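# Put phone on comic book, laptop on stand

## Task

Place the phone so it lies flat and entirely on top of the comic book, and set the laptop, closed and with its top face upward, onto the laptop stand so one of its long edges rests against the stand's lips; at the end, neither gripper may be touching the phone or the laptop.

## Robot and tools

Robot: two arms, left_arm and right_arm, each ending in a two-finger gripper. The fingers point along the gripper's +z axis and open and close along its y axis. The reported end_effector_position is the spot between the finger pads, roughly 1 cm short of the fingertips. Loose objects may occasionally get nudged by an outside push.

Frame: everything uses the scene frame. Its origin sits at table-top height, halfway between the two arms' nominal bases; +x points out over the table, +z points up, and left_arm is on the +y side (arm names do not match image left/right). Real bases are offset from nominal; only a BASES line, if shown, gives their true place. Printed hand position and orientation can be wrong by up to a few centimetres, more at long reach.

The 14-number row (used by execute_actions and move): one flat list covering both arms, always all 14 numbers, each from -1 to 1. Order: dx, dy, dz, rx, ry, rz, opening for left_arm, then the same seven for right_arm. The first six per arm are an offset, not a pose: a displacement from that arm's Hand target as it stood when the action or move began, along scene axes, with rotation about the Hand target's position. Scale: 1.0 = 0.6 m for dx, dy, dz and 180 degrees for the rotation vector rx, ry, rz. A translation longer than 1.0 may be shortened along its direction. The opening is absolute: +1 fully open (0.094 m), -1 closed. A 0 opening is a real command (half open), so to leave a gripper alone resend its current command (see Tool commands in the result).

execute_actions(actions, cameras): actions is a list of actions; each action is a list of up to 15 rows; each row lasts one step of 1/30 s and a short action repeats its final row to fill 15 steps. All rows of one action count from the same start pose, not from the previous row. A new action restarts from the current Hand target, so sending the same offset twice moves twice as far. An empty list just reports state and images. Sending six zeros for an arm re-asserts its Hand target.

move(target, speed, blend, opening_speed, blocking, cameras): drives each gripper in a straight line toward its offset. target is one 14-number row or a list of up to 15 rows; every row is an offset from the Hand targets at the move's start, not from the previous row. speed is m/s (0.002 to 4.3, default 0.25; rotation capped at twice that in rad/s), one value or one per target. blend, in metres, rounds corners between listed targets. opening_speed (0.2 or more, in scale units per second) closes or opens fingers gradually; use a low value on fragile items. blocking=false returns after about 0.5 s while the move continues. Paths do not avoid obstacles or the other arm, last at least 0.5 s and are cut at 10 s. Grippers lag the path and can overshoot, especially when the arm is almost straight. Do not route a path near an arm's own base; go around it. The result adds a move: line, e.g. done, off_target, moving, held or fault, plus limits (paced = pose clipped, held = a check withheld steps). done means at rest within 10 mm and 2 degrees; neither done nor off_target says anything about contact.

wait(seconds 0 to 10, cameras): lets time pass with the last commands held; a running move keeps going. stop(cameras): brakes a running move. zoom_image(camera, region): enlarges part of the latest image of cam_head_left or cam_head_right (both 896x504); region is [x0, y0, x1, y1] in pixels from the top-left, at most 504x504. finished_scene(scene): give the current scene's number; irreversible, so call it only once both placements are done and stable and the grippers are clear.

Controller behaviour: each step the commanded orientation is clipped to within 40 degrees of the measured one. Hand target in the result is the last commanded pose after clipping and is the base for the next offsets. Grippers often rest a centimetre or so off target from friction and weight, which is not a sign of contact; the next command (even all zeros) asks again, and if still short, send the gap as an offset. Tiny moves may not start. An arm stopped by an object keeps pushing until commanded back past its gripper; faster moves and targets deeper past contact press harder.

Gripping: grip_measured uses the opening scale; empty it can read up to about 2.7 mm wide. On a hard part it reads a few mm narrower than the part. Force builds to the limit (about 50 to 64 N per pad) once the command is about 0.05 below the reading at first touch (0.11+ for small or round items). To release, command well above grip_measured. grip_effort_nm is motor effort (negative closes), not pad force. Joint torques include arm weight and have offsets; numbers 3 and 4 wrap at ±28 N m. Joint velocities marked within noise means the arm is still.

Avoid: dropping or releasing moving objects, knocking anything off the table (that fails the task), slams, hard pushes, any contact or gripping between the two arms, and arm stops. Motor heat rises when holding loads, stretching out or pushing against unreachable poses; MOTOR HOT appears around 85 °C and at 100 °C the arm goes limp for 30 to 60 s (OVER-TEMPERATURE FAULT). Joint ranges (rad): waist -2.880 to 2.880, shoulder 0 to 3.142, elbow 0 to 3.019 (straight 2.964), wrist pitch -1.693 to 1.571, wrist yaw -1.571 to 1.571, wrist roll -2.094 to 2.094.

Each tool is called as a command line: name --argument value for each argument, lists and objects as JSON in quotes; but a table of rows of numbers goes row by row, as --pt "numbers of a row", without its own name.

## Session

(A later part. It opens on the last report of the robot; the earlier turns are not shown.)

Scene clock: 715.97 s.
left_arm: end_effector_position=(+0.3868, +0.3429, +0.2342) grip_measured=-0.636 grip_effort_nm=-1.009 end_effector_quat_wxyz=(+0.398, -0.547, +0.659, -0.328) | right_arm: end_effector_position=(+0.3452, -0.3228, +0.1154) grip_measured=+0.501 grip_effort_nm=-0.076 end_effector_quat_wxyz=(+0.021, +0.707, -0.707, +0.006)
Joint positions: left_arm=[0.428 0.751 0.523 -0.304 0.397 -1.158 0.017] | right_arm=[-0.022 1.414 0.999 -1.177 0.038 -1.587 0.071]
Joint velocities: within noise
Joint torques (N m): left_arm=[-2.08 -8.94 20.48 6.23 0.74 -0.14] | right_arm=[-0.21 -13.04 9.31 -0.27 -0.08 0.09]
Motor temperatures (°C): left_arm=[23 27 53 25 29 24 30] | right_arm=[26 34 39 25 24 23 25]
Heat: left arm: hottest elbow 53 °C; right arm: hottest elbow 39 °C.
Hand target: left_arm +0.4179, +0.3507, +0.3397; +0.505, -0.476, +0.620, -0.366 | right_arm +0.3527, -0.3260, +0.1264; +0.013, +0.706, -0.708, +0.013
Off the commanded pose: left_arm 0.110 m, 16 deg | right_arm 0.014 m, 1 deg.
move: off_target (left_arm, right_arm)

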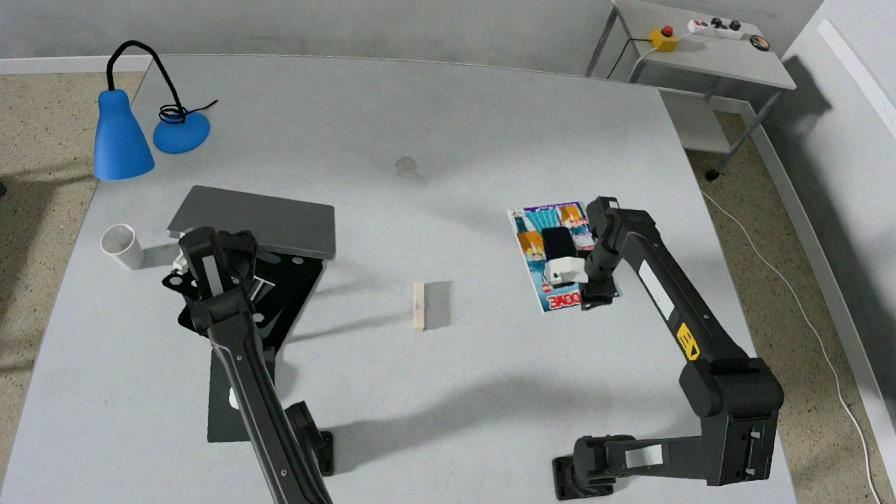

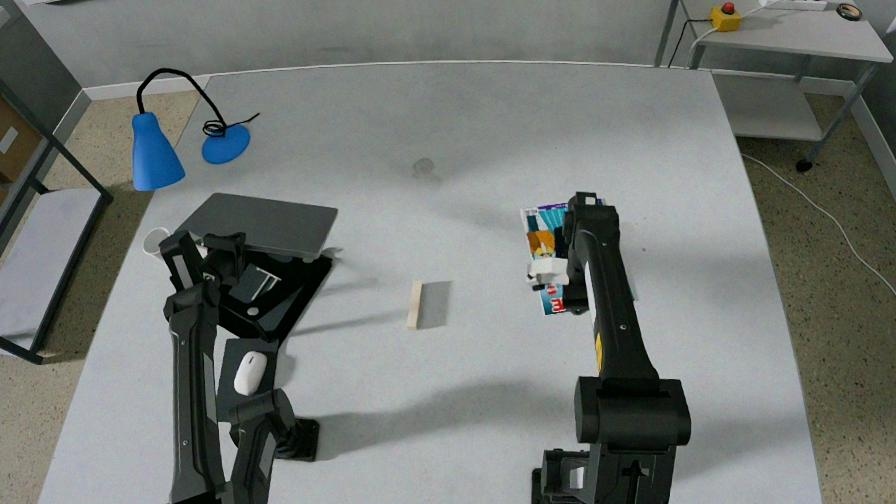

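move --pt "-0.14 0.105 0.0 0.0 0.0 -0.094 -0.9 0 0 0 0 0 0 0.5" --speed 0.08

zoom_image --camera "cam_head_left" --region '[140, 150, 360, 340]'

zoom_image --camera "cam_head_right" --region '[160, 150, 360, 340]'

Scene clock: 726.50 s.
left_arm: end_effector_position=(+0.3092, +0.3808, +0.2235) grip_measured=-0.636 grip_effort_nm=-1.009 end_effector_quat_wxyz=(+0.353, -0.464, +0.675, -0.452) | right_arm: end_effector_position=(+0.3452, -0.3228, +0.1154) grip_measured=+0.501 grip_effort_nm=-0.071 end_effector_quat_wxyz=(+0.021, +0.707, -0.707, +0.006)
Joint positions: left_arm=[0.956 0.825 0.523 -0.616 1.127 -0.642 0.017] | right_arm=[-0.022 1.414 0.999 -1.177 0.038 -1.587 0.071]
Joint velocities: within noise
Joint torques (N m): left_arm=[-0.32 -7.77 -27.84 2.24 2.98 -0.03] | right_arm=[-0.03 -13.16 9.31 -0.27 -0.08 0.08]
Motor temperatures (°C): left_arm=[23 27 55 25 31 24 30] | right_arm=[26 34 39 25 24 23 25]
Heat: left arm: hottest elbow 55 °C; right arm: hottest elbow 39 °C.
Hand target: left_arm +0.3339, +0.4137, +0.3396; +0.446, -0.379, +0.684, -0.436 | right_arm +0.3527, -0.3260, +0.1264; +0.013, +0.706, -0.708, +0.013
Off the commanded pose: left_arm 0.123 m, 15 deg | right_arm 0.014 m, 1 deg.
move: off_target (left_arm, right_arm)

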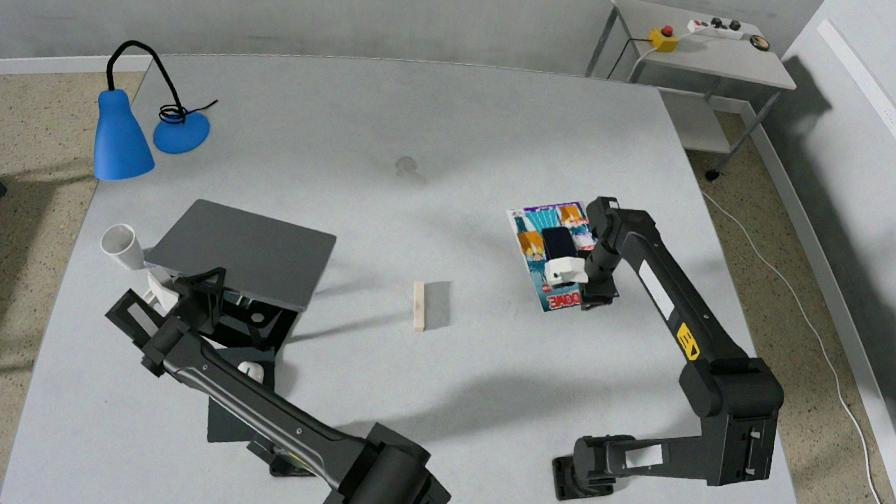

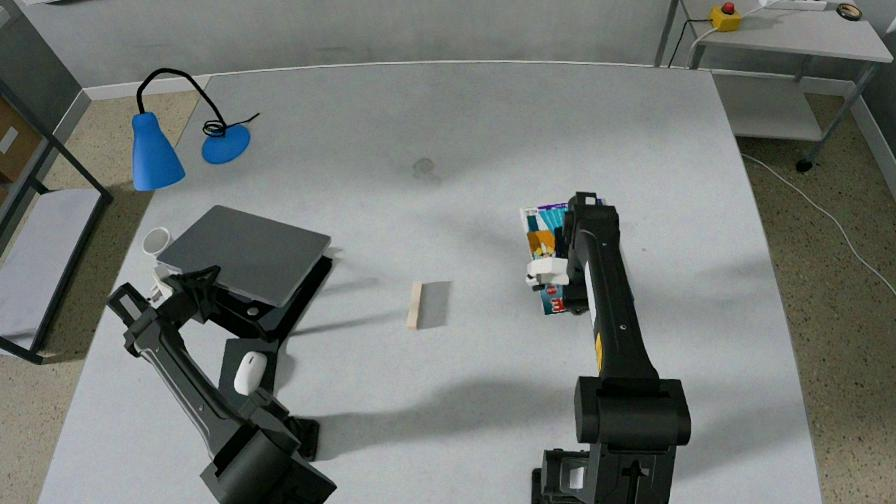

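Scaled by 2.291.

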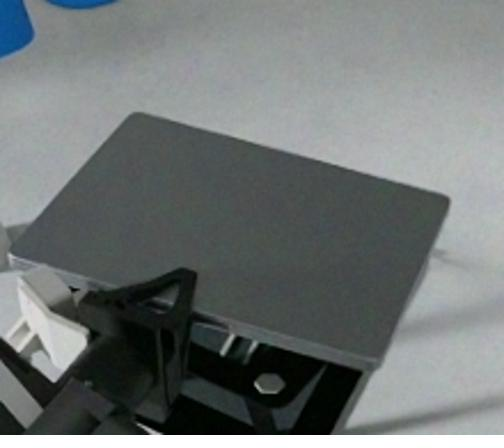

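Scaled by 2.520.

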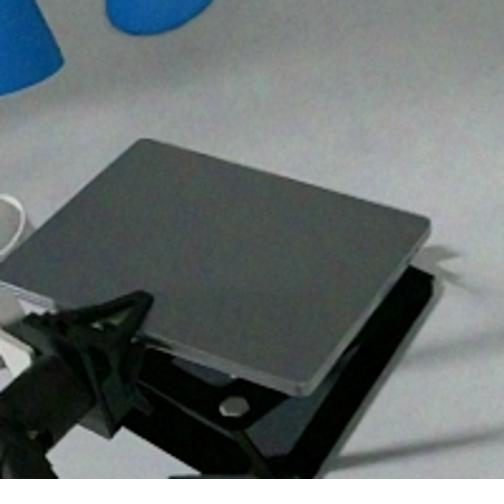

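move --pt "-0.03 0.08 -0.05 0.016 0.053 -0.035 -0.9 0 0 0 0 0 0 0.5" --speed 0.08

zoom_image --camera "cam_head_left" --region '[120, 150, 360, 340]'

zoom_image --camera "cam_head_right" --region '[140, 150, 360, 340]'

Scene clock: 735.97 s.
left_arm: end_effector_position=(+0.2944, +0.4269, +0.2282) grip_measured=-0.636 grip_effort_nm=-1.009 end_effector_quat_wxyz=(+0.295, -0.409, +0.752, -0.425) | right_arm: end_effector_position=(+0.3452, -0.3228, +0.1154) grip_measured=+0.501 grip_effort_nm=-0.076 end_effector_quat_wxyz=(+0.021, +0.707, -0.707, +0.006)
Joint positions: left_arm=[1.075 1.126 0.807 -1.25 1.087 0.106 0.017] | right_arm=[-0.022 1.414 0.999 -1.177 0.038 -1.587 0.071]
Joint velocities: within noise
Joint torques (N m): left_arm=[-0.85 -10.46 23.72 0.06 3.5 0.02] | right_arm=[-0.09 -13.1 9.29 -0.31 -0.08 0.09]
Motor temperatures (°C): left_arm=[23 27 60 25 37 24 30] | right_arm=[26 34 39 25 24 23 25]
Heat: left arm: hottest elbow 60 °C; right arm: hottest elbow 39 °C.
Hand target: left_arm +0.3158, +0.4618, +0.3096; +0.372, -0.365, +0.749, -0.409 | right_arm +0.3527, -0.3260, +0.1264; +0.013, +0.706, -0.708, +0.013
Off the commanded pose: left_arm 0.091 m, 10 deg | right_arm 0.014 m, 1 deg.
move: off_target (left_arm, right_arm)

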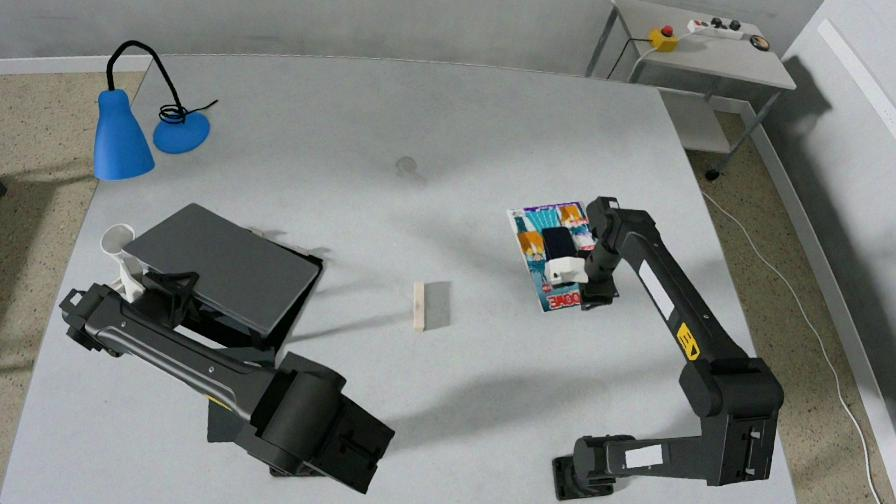

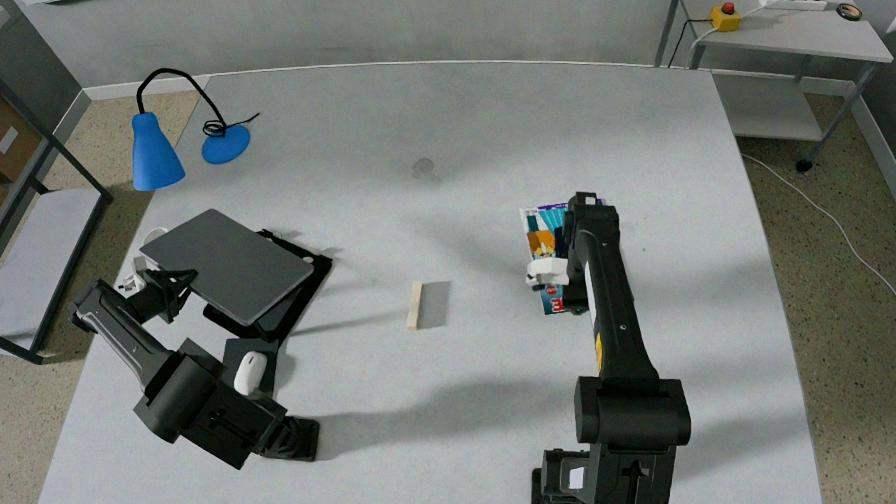

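Scaled by 2.100.

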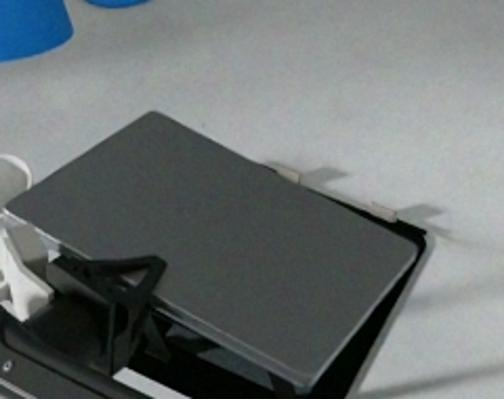

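Scaled by 2.291.

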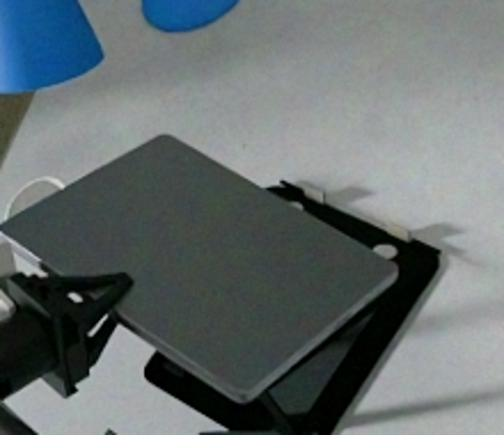

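move --pt "0.02 -0.035 -0.08 0.0 0.0 0.03 -0.9 0 0 0 0 0 0 0.5" --speed 0.07

zoom_image --camera "cam_head_left" --region '[120, 150, 360, 340]'

zoom_image --camera "cam_head_right" --region '[140, 150, 360, 340]'

Scene clock: 743.13 s.
left_arm: end_effector_position=(+0.3155, +0.4415, +0.2090) grip_measured=-0.636 grip_effort_nm=-1.009 end_effector_quat_wxyz=(+0.333, -0.449, +0.731, -0.391) | right_arm: end_effector_position=(+0.3452, -0.3228, +0.1154) grip_measured=+0.501 grip_effort_nm=-0.071 end_effector_quat_wxyz=(+0.021, +0.707, -0.707, +0.006)
Joint positions: left_arm=[1.023 1.071 0.708 -0.846 1.041 -0.258 0.017] | right_arm=[-0.022 1.414 0.999 -1.177 0.038 -1.587 0.071]
Joint velocities: within noise
Joint torques (N m): left_arm=[-2.73 -13.1 14.24 2.32 3.05 -0.08] | right_arm=[-0.09 -13.16 9.29 -0.29 -0.08 0.09]
Motor temperatures (°C): left_arm=[23 27 60 25 42 24 30] | right_arm=[26 34 39 25 24 23 25]
Heat: left arm: hottest elbow 60 °C; right arm: hottest elbow 39 °C.
Hand target: left_arm +0.3279, +0.4408, +0.2617; +0.391, -0.400, +0.731, -0.391 | right_arm +0.3527, -0.3260, +0.1264; +0.013, +0.706, -0.708, +0.013
Off the commanded pose: left_arm 0.054 m, 9 deg | right_arm 0.014 m, 1 deg.
move: off_target (left_arm, right_arm)

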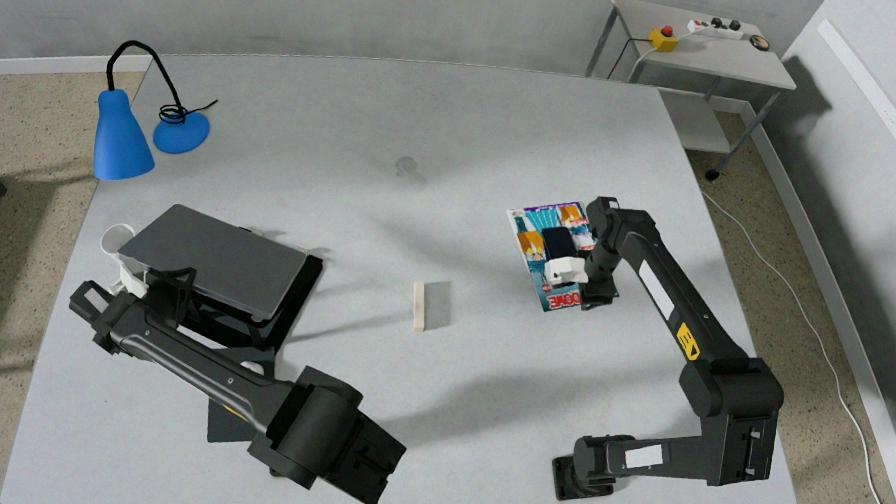

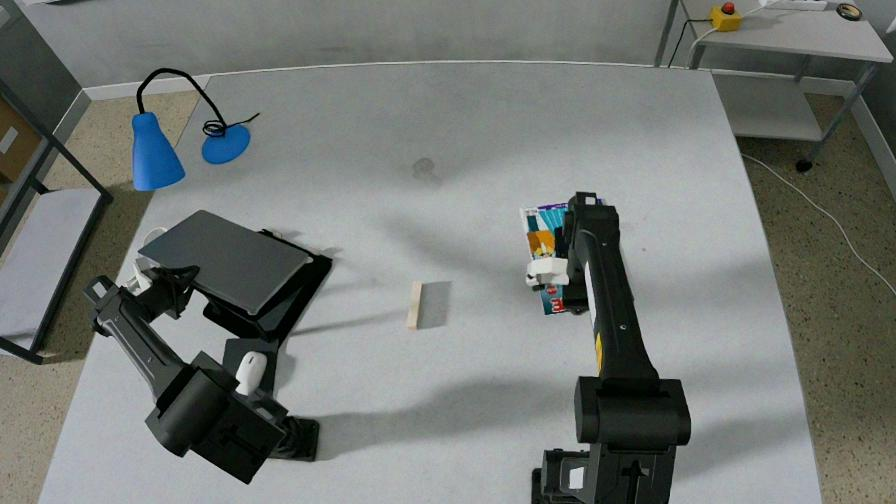

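Scaled by 2.100.

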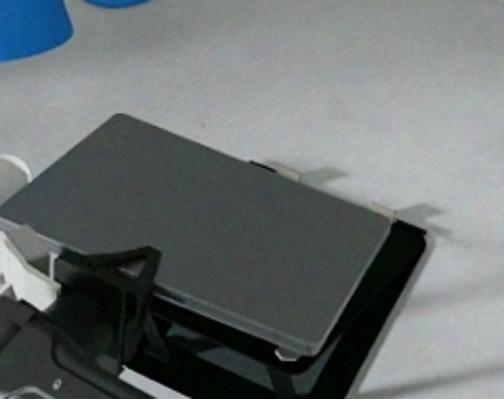

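Scaled by 2.291.

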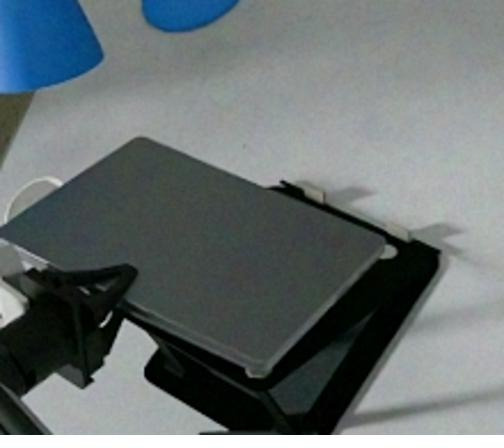

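execute_actions --actions '[]'

zoom_image --camera "cam_head_left" --region '[100, 130, 400, 380]'

zoom_image --camera "cam_head_right" --region '[60, 130, 360, 380]'

Scene clock: 756.47 s.
left_arm: end_effector_position=(+0.3155, +0.4416, +0.2090) grip_measured=-0.636 grip_effort_nm=-1.009 end_effector_quat_wxyz=(+0.333, -0.450, +0.731, -0.391) | right_arm: end_effector_position=(+0.3452, -0.3228, +0.1154) grip_measured=+0.501 grip_effort_nm=-0.081 end_effector_quat_wxyz=(+0.021, +0.707, -0.707, +0.006)
Joint positions: left_arm=[1.023 1.071 0.708 -0.846 1.041 -0.259 0.017] | right_arm=[-0.022 1.414 0.999 -1.177 0.038 -1.587 0.071]
Joint velocities: within noise
Joint torques (N m): left_arm=[-2.26 -13.22 14.13 2.32 3.05 -0.14] | right_arm=[-0.09 -13.04 9.31 -0.28 -0.08 0.09]
Motor temperatures (°C): left_arm=[23 27 56 25 46 24 30] | right_arm=[26 34 39 25 24 23 25]
Heat: left arm: hottest elbow 56 °C; right arm: hottest elbow 39 °C.
Hand target: left_arm +0.3279, +0.4408, +0.2617; +0.391, -0.400, +0.731, -0.391 | right_arm +0.3527, -0.3260, +0.1264; +0.013, +0.706, -0.708, +0.013
Tool commands: left_gripper/opening=-0.9 right_gripper/opening=+0.5
Off the commanded pose: left_arm 0.054 m, 9 deg | right_arm 0.014 m, 1 deg.

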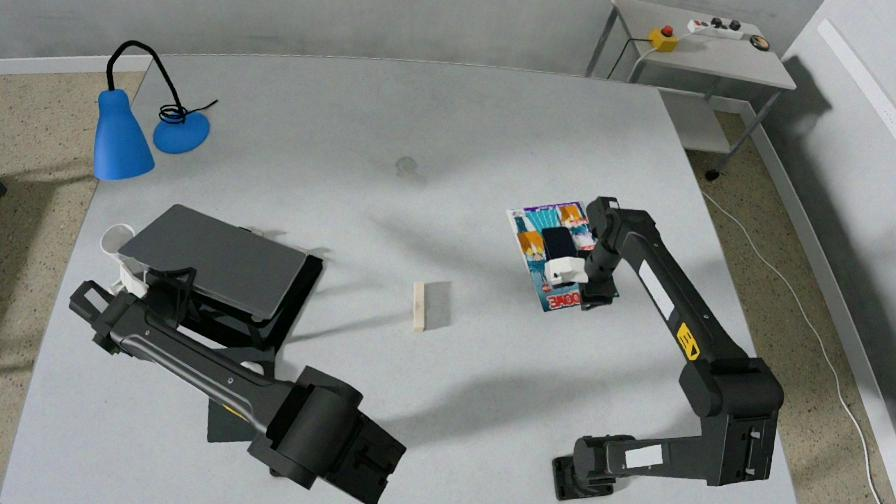

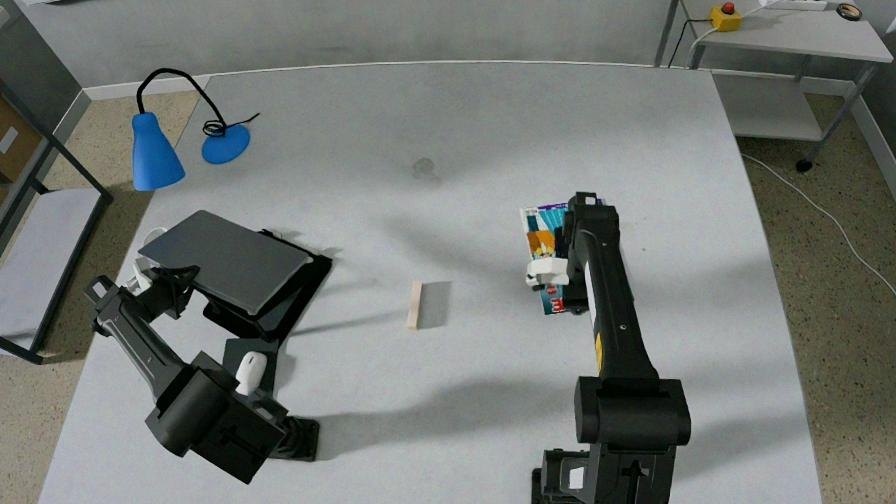

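Scaled by 1.680.

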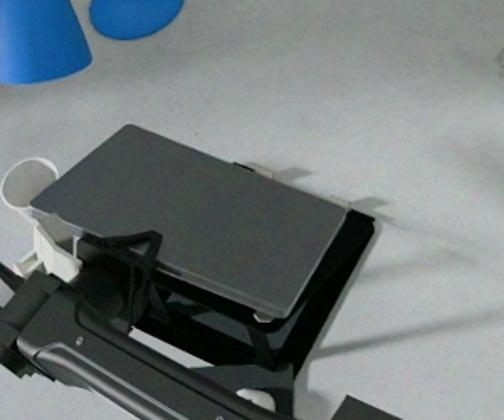

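Scaled by 1.680.

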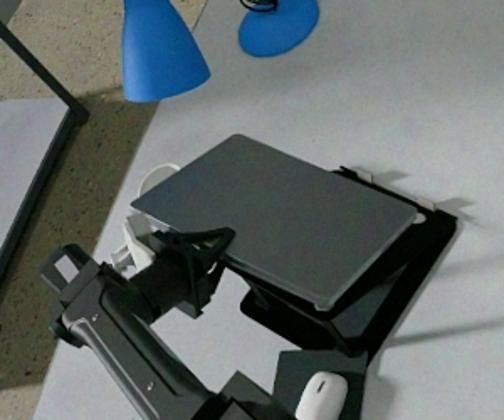

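move --target '[-0.03,-0.03,-0.1,0,0,0,-0.9,0,0,0,0,0,0,0.5]' --speed 0.1

zoom_image --camera "cam_head_left" --region '[100, 130, 400, 380]'

zoom_image --camera "cam_head_right" --region '[60, 130, 360, 380]'

Scene clock: 768.63 s.
left_arm: end_effector_position=(+0.3007, +0.4129, +0.1593) grip_measured=-0.636 grip_effort_nm=-1.009 end_effector_quat_wxyz=(+0.330, -0.447, +0.730, -0.399) | right_arm: end_effector_position=(+0.3452, -0.3228, +0.1154) grip_measured=+0.501 grip_effort_nm=-0.076 end_effector_quat_wxyz=(+0.021, +0.707, -0.707, +0.006)
Joint positions: left_arm=[1.023 1.055 0.55 -0.722 1.056 -0.248 0.017] | right_arm=[-0.022 1.414 0.999 -1.177 0.038 -1.587 0.071]
Joint velocities: within noise
Joint torques (N m): left_arm=[-1.26 -11.11 13.03 2.21 2.74 0.1] | right_arm=[-0.09 -13.16 9.31 -0.29 -0.08 0.09]
Motor temperatures (°C): left_arm=[23 27 53 25 48 24 30] | right_arm=[26 34 39 25 24 23 25]
Heat: left arm: hottest elbow 53 °C; right arm: hottest elbow 39 °C.
Hand target: left_arm +0.3098, +0.4228, +0.2016; +0.391, -0.400, +0.731, -0.391 | right_arm +0.3527, -0.3260, +0.1264; +0.013, +0.706, -0.708, +0.013
Off the commanded pose: left_arm 0.045 m, 9 deg | right_arm 0.014 m, 1 deg.
move: off_target (left_arm, right_arm)

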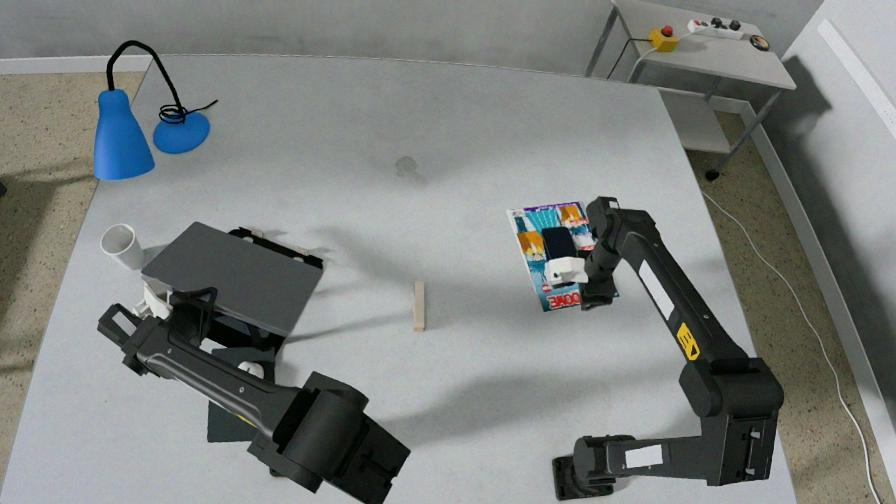

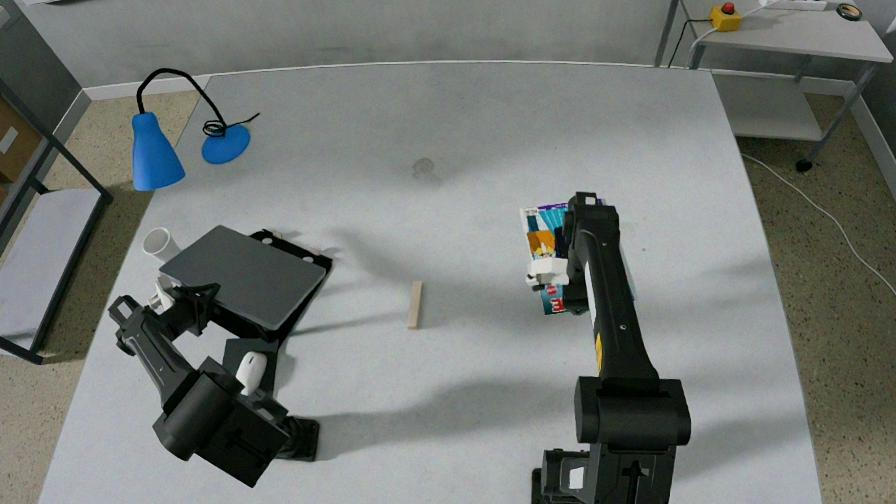

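Scaled by 1.680.

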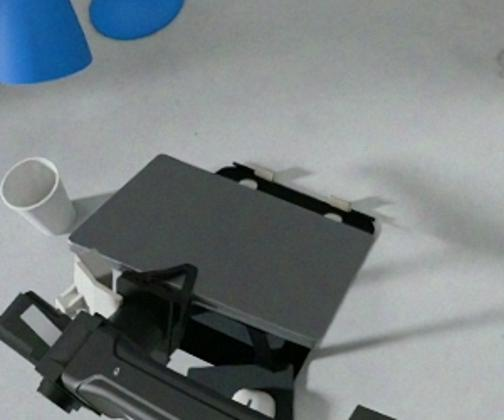

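Scaled by 1.680.

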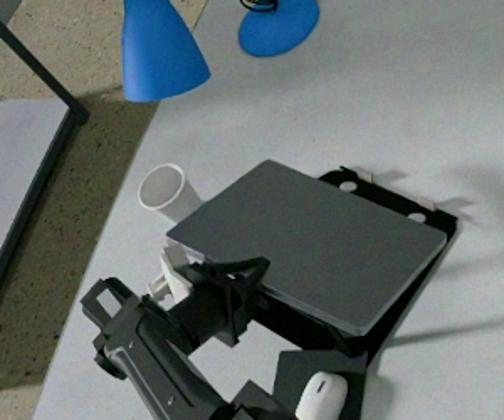

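move --target '[-0.008,-0.045,-0.055,0,0,0,-0.9,0,0,0,0,0,0,0.5]' --speed 0.08

zoom_image --camera "cam_head_left" --region '[100, 130, 400, 380]'

zoom_image --camera "cam_head_right" --region '[60, 130, 360, 380]'

Scene clock: 774.20 s.
left_arm: end_effector_position=(+0.2993, +0.4002, +0.1556) grip_measured=-0.636 grip_effort_nm=-1.009 end_effector_quat_wxyz=(+0.361, -0.442, +0.720, -0.395) | right_arm: end_effector_position=(+0.3452, -0.3228, +0.1154) grip_measured=+0.501 grip_effort_nm=-0.076 end_effector_quat_wxyz=(+0.021, +0.707, -0.707, +0.006)
Joint positions: left_arm=[1.007 0.976 0.461 -0.566 1.066 -0.359 0.017] | right_arm=[-0.022 1.414 0.999 -1.177 0.038 -1.587 0.071]
Joint velocities: within noise
Joint torques (N m): left_arm=[-3.14 -7.94 9.58 2.32 1.56 0.4] | right_arm=[-0.26 -13.1 9.32 -0.29 -0.08 0.09]
Motor temperatures (°C): left_arm=[23 27 52 25 48 24 30] | right_arm=[26 34 39 25 24 23 25]
Heat: left arm: hottest elbow 52 °C; right arm: hottest elbow 39 °C.
Hand target: left_arm +0.3050, +0.3958, +0.1687; +0.391, -0.400, +0.731, -0.391 | right_arm +0.3527, -0.3260, +0.1264; +0.013, +0.706, -0.708, +0.013
Off the commanded pose: left_arm 0.015 m, 6 deg | right_arm 0.014 m, 1 deg.
move: off_target (left_arm, right_arm)

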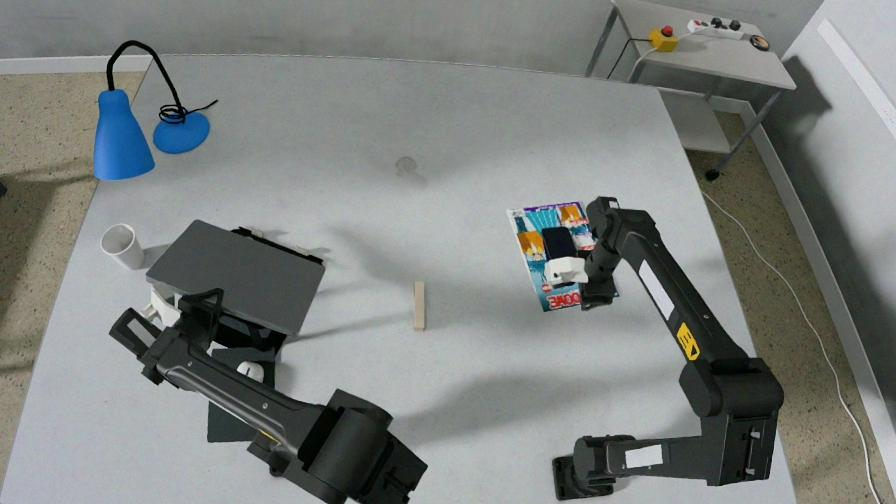

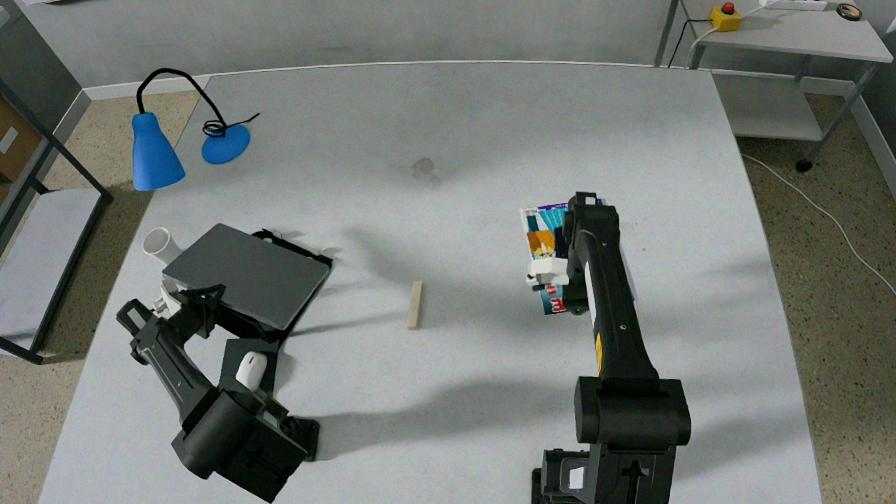

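Scaled by 1.680.

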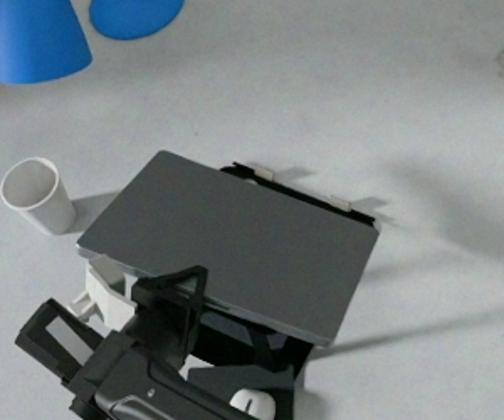

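Scaled by 1.680.

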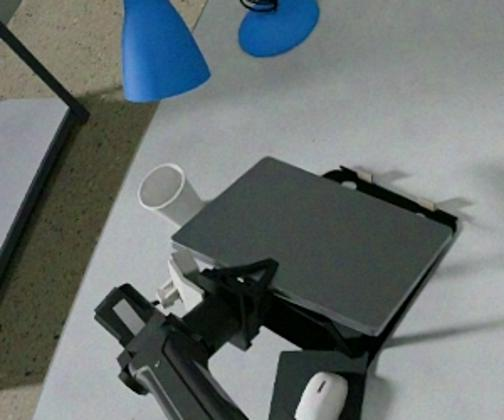

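move --target '[0,0,0,0.0282,0.0604,0,-0.9,0,0,0,0,0,0,0.5]' --speed 0.08

zoom_image --camera "cam_head_left" --region '[140, 130, 340, 300]'

zoom_image --camera "cam_head_right" --region '[140, 180, 380, 400]'

Scene clock: 781.53 s.
left_arm: end_effector_position=(+0.2964, +0.3923, +0.1498) grip_measured=-0.636 grip_effort_nm=-1.009 end_effector_quat_wxyz=(+0.310, -0.484, +0.738, -0.354) | right_arm: end_effector_position=(+0.3452, -0.3228, +0.1154) grip_measured=+0.501 grip_effort_nm=-0.076 end_effector_quat_wxyz=(+0.021, +0.707, -0.707, +0.006)
Joint positions: left_arm=[0.945 0.93 0.491 -0.688 0.905 -0.405 0.017] | right_arm=[-0.022 1.414 0.999 -1.177 0.038 -1.587 0.071]
Joint velocities: within noise
Joint torques (N m): left_arm=[-3.96 -6.53 14.27 0.28 -0.61 1.33] | right_arm=[-0.15 -13.22 9.31 -0.27 -0.09 0.09]
Motor temperatures (°C): left_arm=[23 27 49 24 44 24 30] | right_arm=[26 34 39 25 24 23 25]
Heat: left arm: hottest elbow 49 °C; right arm: hottest elbow 39 °C.
Hand target: left_arm +0.3050, +0.3957, +0.1686; +0.338, -0.417, +0.781, -0.319 | right_arm +0.3527, -0.3260, +0.1264; +0.013, +0.706, -0.708, +0.013
Off the commanded pose: left_arm 0.021 m, 10 deg | right_arm 0.014 m, 1 deg.
move: off_target (left_arm, right_arm)

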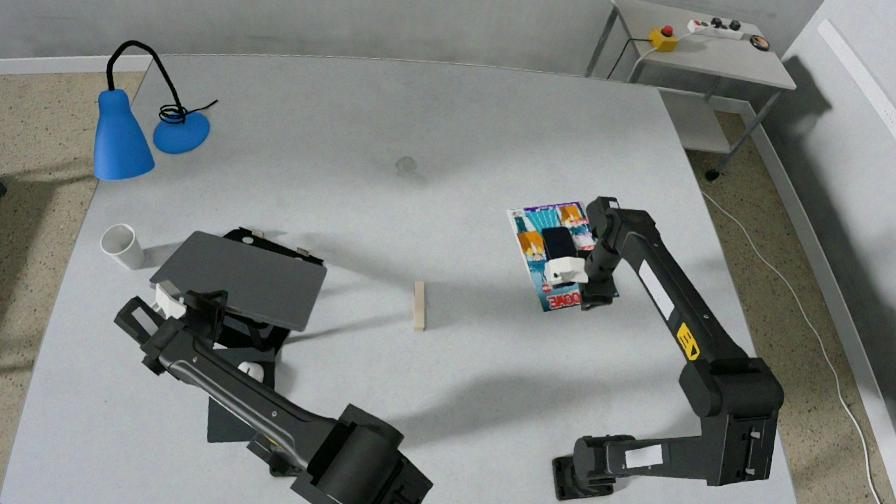

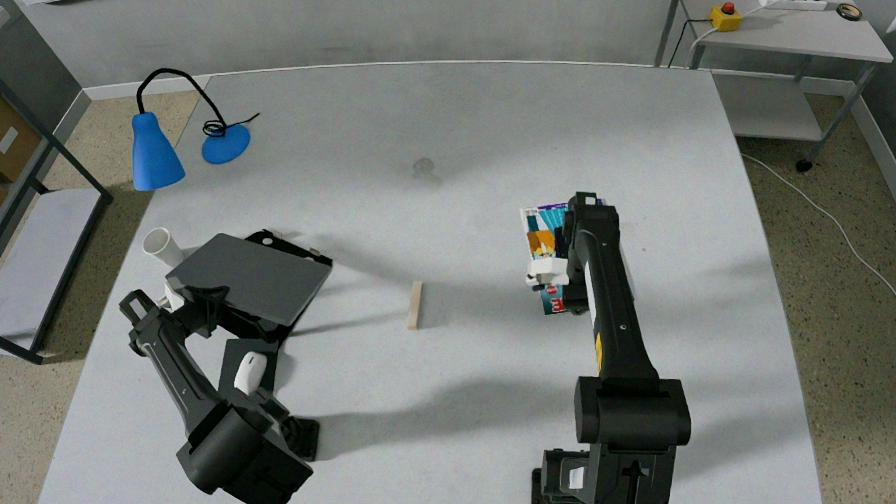

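Scaled by 2.520.

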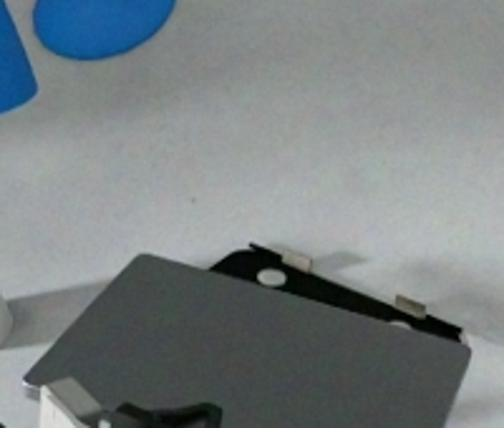

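Scaled by 2.100.

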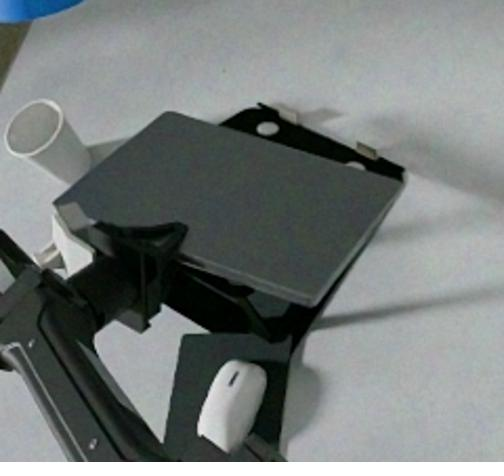

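move --pt "0.02 0 0.08 0 0 0 -0.9 0 0 0 0 0 0 0.5" --pt "0.01 -0.04 0.08 0 0 -0.055 -0.9 0 0 0 0 0 0 0.5" --speed 0.08

zoom_image --camera "cam_head_left" --region '[140, 130, 340, 300]'

zoom_image --camera "cam_head_right" --region '[140, 180, 380, 400]'

Scene clock: 791.23 s.
left_arm: end_effector_position=(+0.2867, +0.3483, +0.1641) grip_measured=-0.636 grip_effort_nm=-1.009 end_effector_quat_wxyz=(+0.257, -0.392, +0.803, -0.367) | right_arm: end_effector_position=(+0.3452, -0.3228, +0.1154) grip_measured=+0.501 grip_effort_nm=-0.081 end_effector_quat_wxyz=(+0.021, +0.707, -0.707, +0.006)
Joint positions: left_arm=[0.878 0.918 0.562 -1.005 0.913 -0.105 0.017] | right_arm=[-0.022 1.414 0.999 -1.177 0.038 -1.587 0.071]
Joint velocities: within noise
Joint torques (N m): left_arm=[-2.08 -5.6 20.89 0.23 1.05 0.34] | right_arm=[-0.15 -13.16 9.28 -0.28 -0.08 0.09]
Motor temperatures (°C): left_arm=[23 27 48 24 40 25 30] | right_arm=[26 34 39 25 24 23 25]
Heat: left arm: hottest elbow 48 °C; right arm: hottest elbow 39 °C.
Hand target: left_arm +0.3110, +0.3717, +0.2168; +0.309, -0.348, +0.814, -0.347 | right_arm +0.3527, -0.3260, +0.1264; +0.013, +0.706, -0.708, +0.013
Off the commanded pose: left_arm 0.062 m, 8 deg | right_arm 0.014 m, 1 deg.
move: off_target (left_arm, right_arm)

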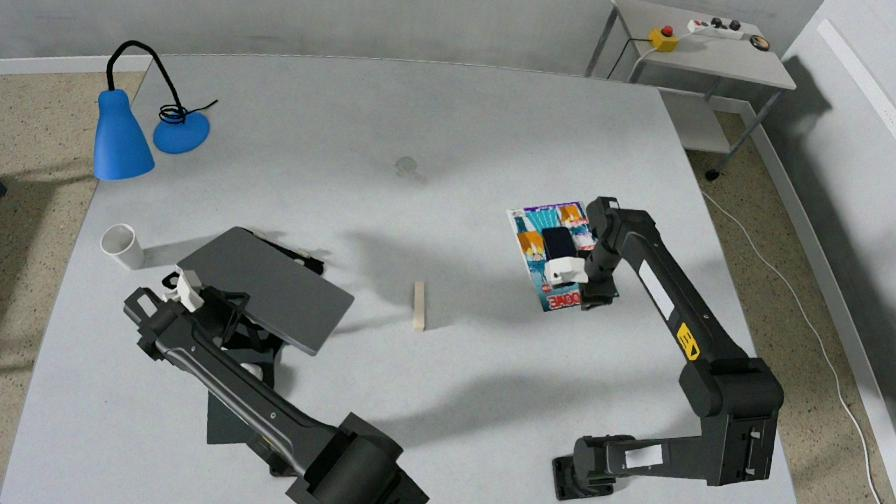

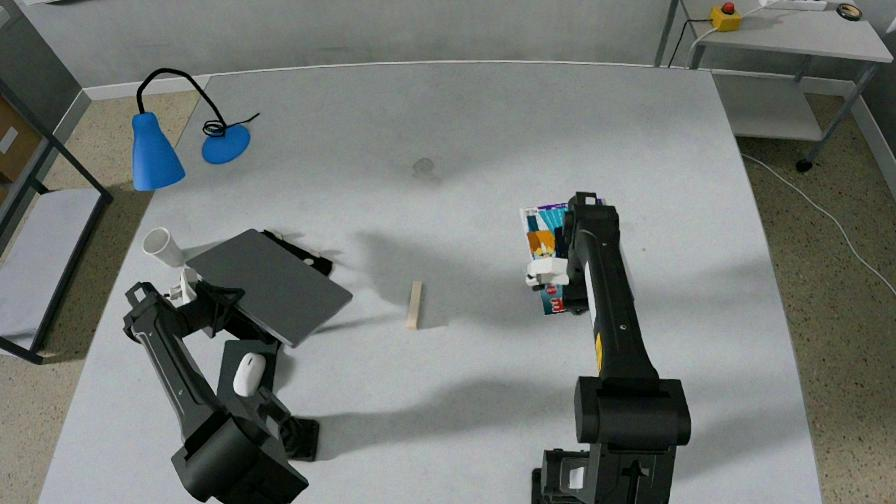

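Scaled by 2.520.

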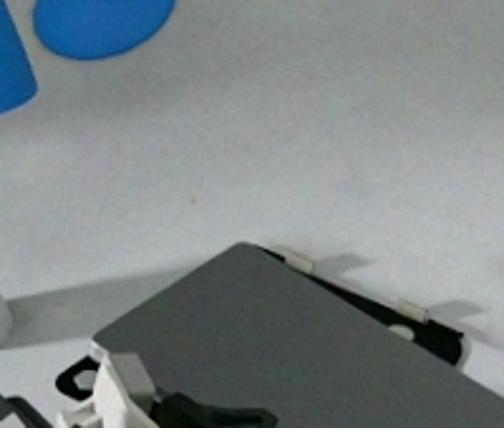

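Scaled by 2.100.

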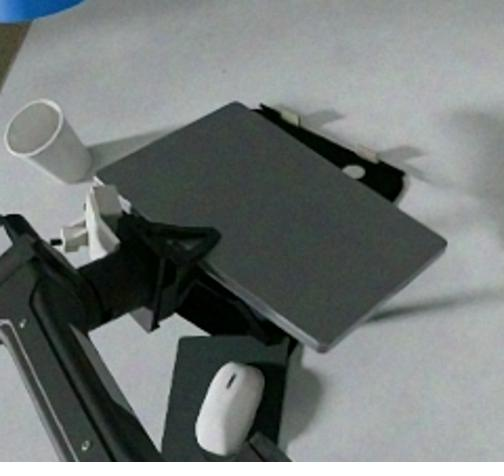

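move --target '[0.015,0.01,0.0,-0.025,-0.05,0.04,-0.9,0,0,0,0,0,0,0.5]' --speed 0.08

zoom_image --camera "cam_head_left" --region '[140, 180, 380, 400]'

zoom_image --camera "cam_head_right" --region '[140, 180, 380, 400]'

Scene clock: 797.27 s.
left_arm: end_effector_position=(+0.3073, +0.3671, +0.1664) grip_measured=-0.636 grip_effort_nm=-1.009 end_effector_quat_wxyz=(+0.312, -0.425, +0.758, -0.385) | right_arm: end_effector_position=(+0.3452, -0.3228, +0.1154) grip_measured=+0.501 grip_effort_nm=-0.076 end_effector_quat_wxyz=(+0.021, +0.707, -0.707, +0.006)
Joint positions: left_arm=[0.883 0.914 0.508 -0.727 0.974 -0.345 0.017] | right_arm=[-0.022 1.414 0.999 -1.177 0.038 -1.587 0.071]
Joint velocities: within noise
Joint torques (N m): left_arm=[-1.26 -9.82 14.69 2.78 2.84 -0.11] | right_arm=[-0.15 -13.16 9.28 -0.28 -0.07 0.08]
Motor temperatures (°C): left_arm=[23 27 49 24 41 24 30] | right_arm=[26 34 39 25 24 23 25]
Heat: left arm: hottest elbow 49 °C; right arm: hottest elbow 39 °C.
Hand target: left_arm +0.3200, +0.3777, +0.2166; +0.379, -0.382, +0.750, -0.385 | right_arm +0.3527, -0.3260, +0.1264; +0.013, +0.706, -0.708, +0.013
Off the commanded pose: left_arm 0.053 m, 9 deg | right_arm 0.014 m, 1 deg.
move: off_target (left_arm, right_arm)

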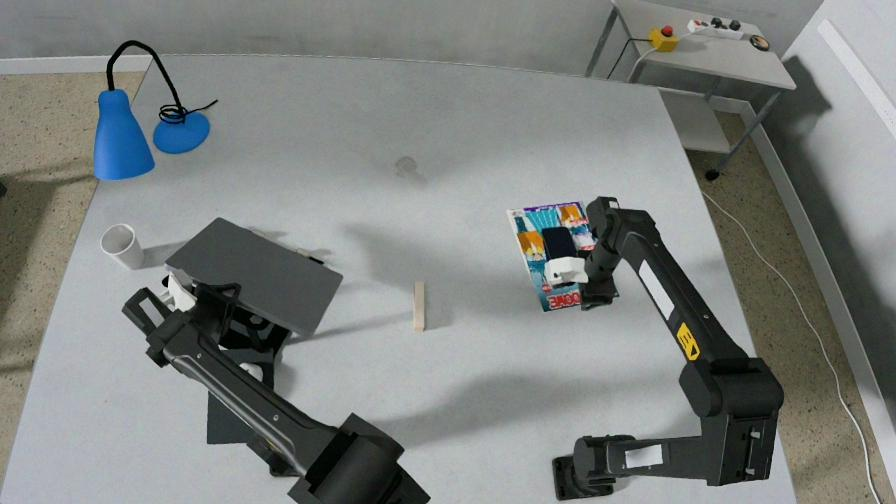

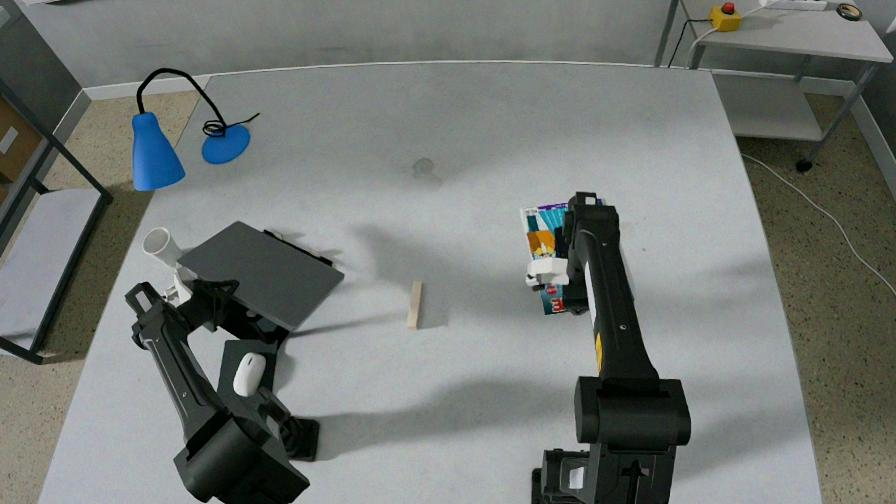

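Scaled by 2.100.

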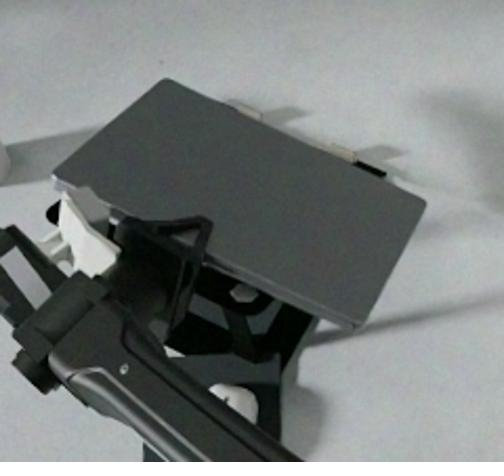

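Scaled by 2.100.

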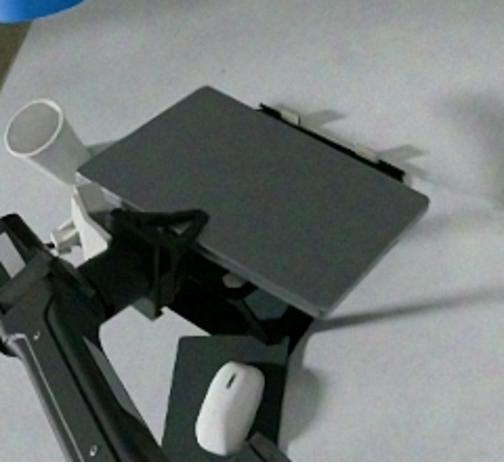

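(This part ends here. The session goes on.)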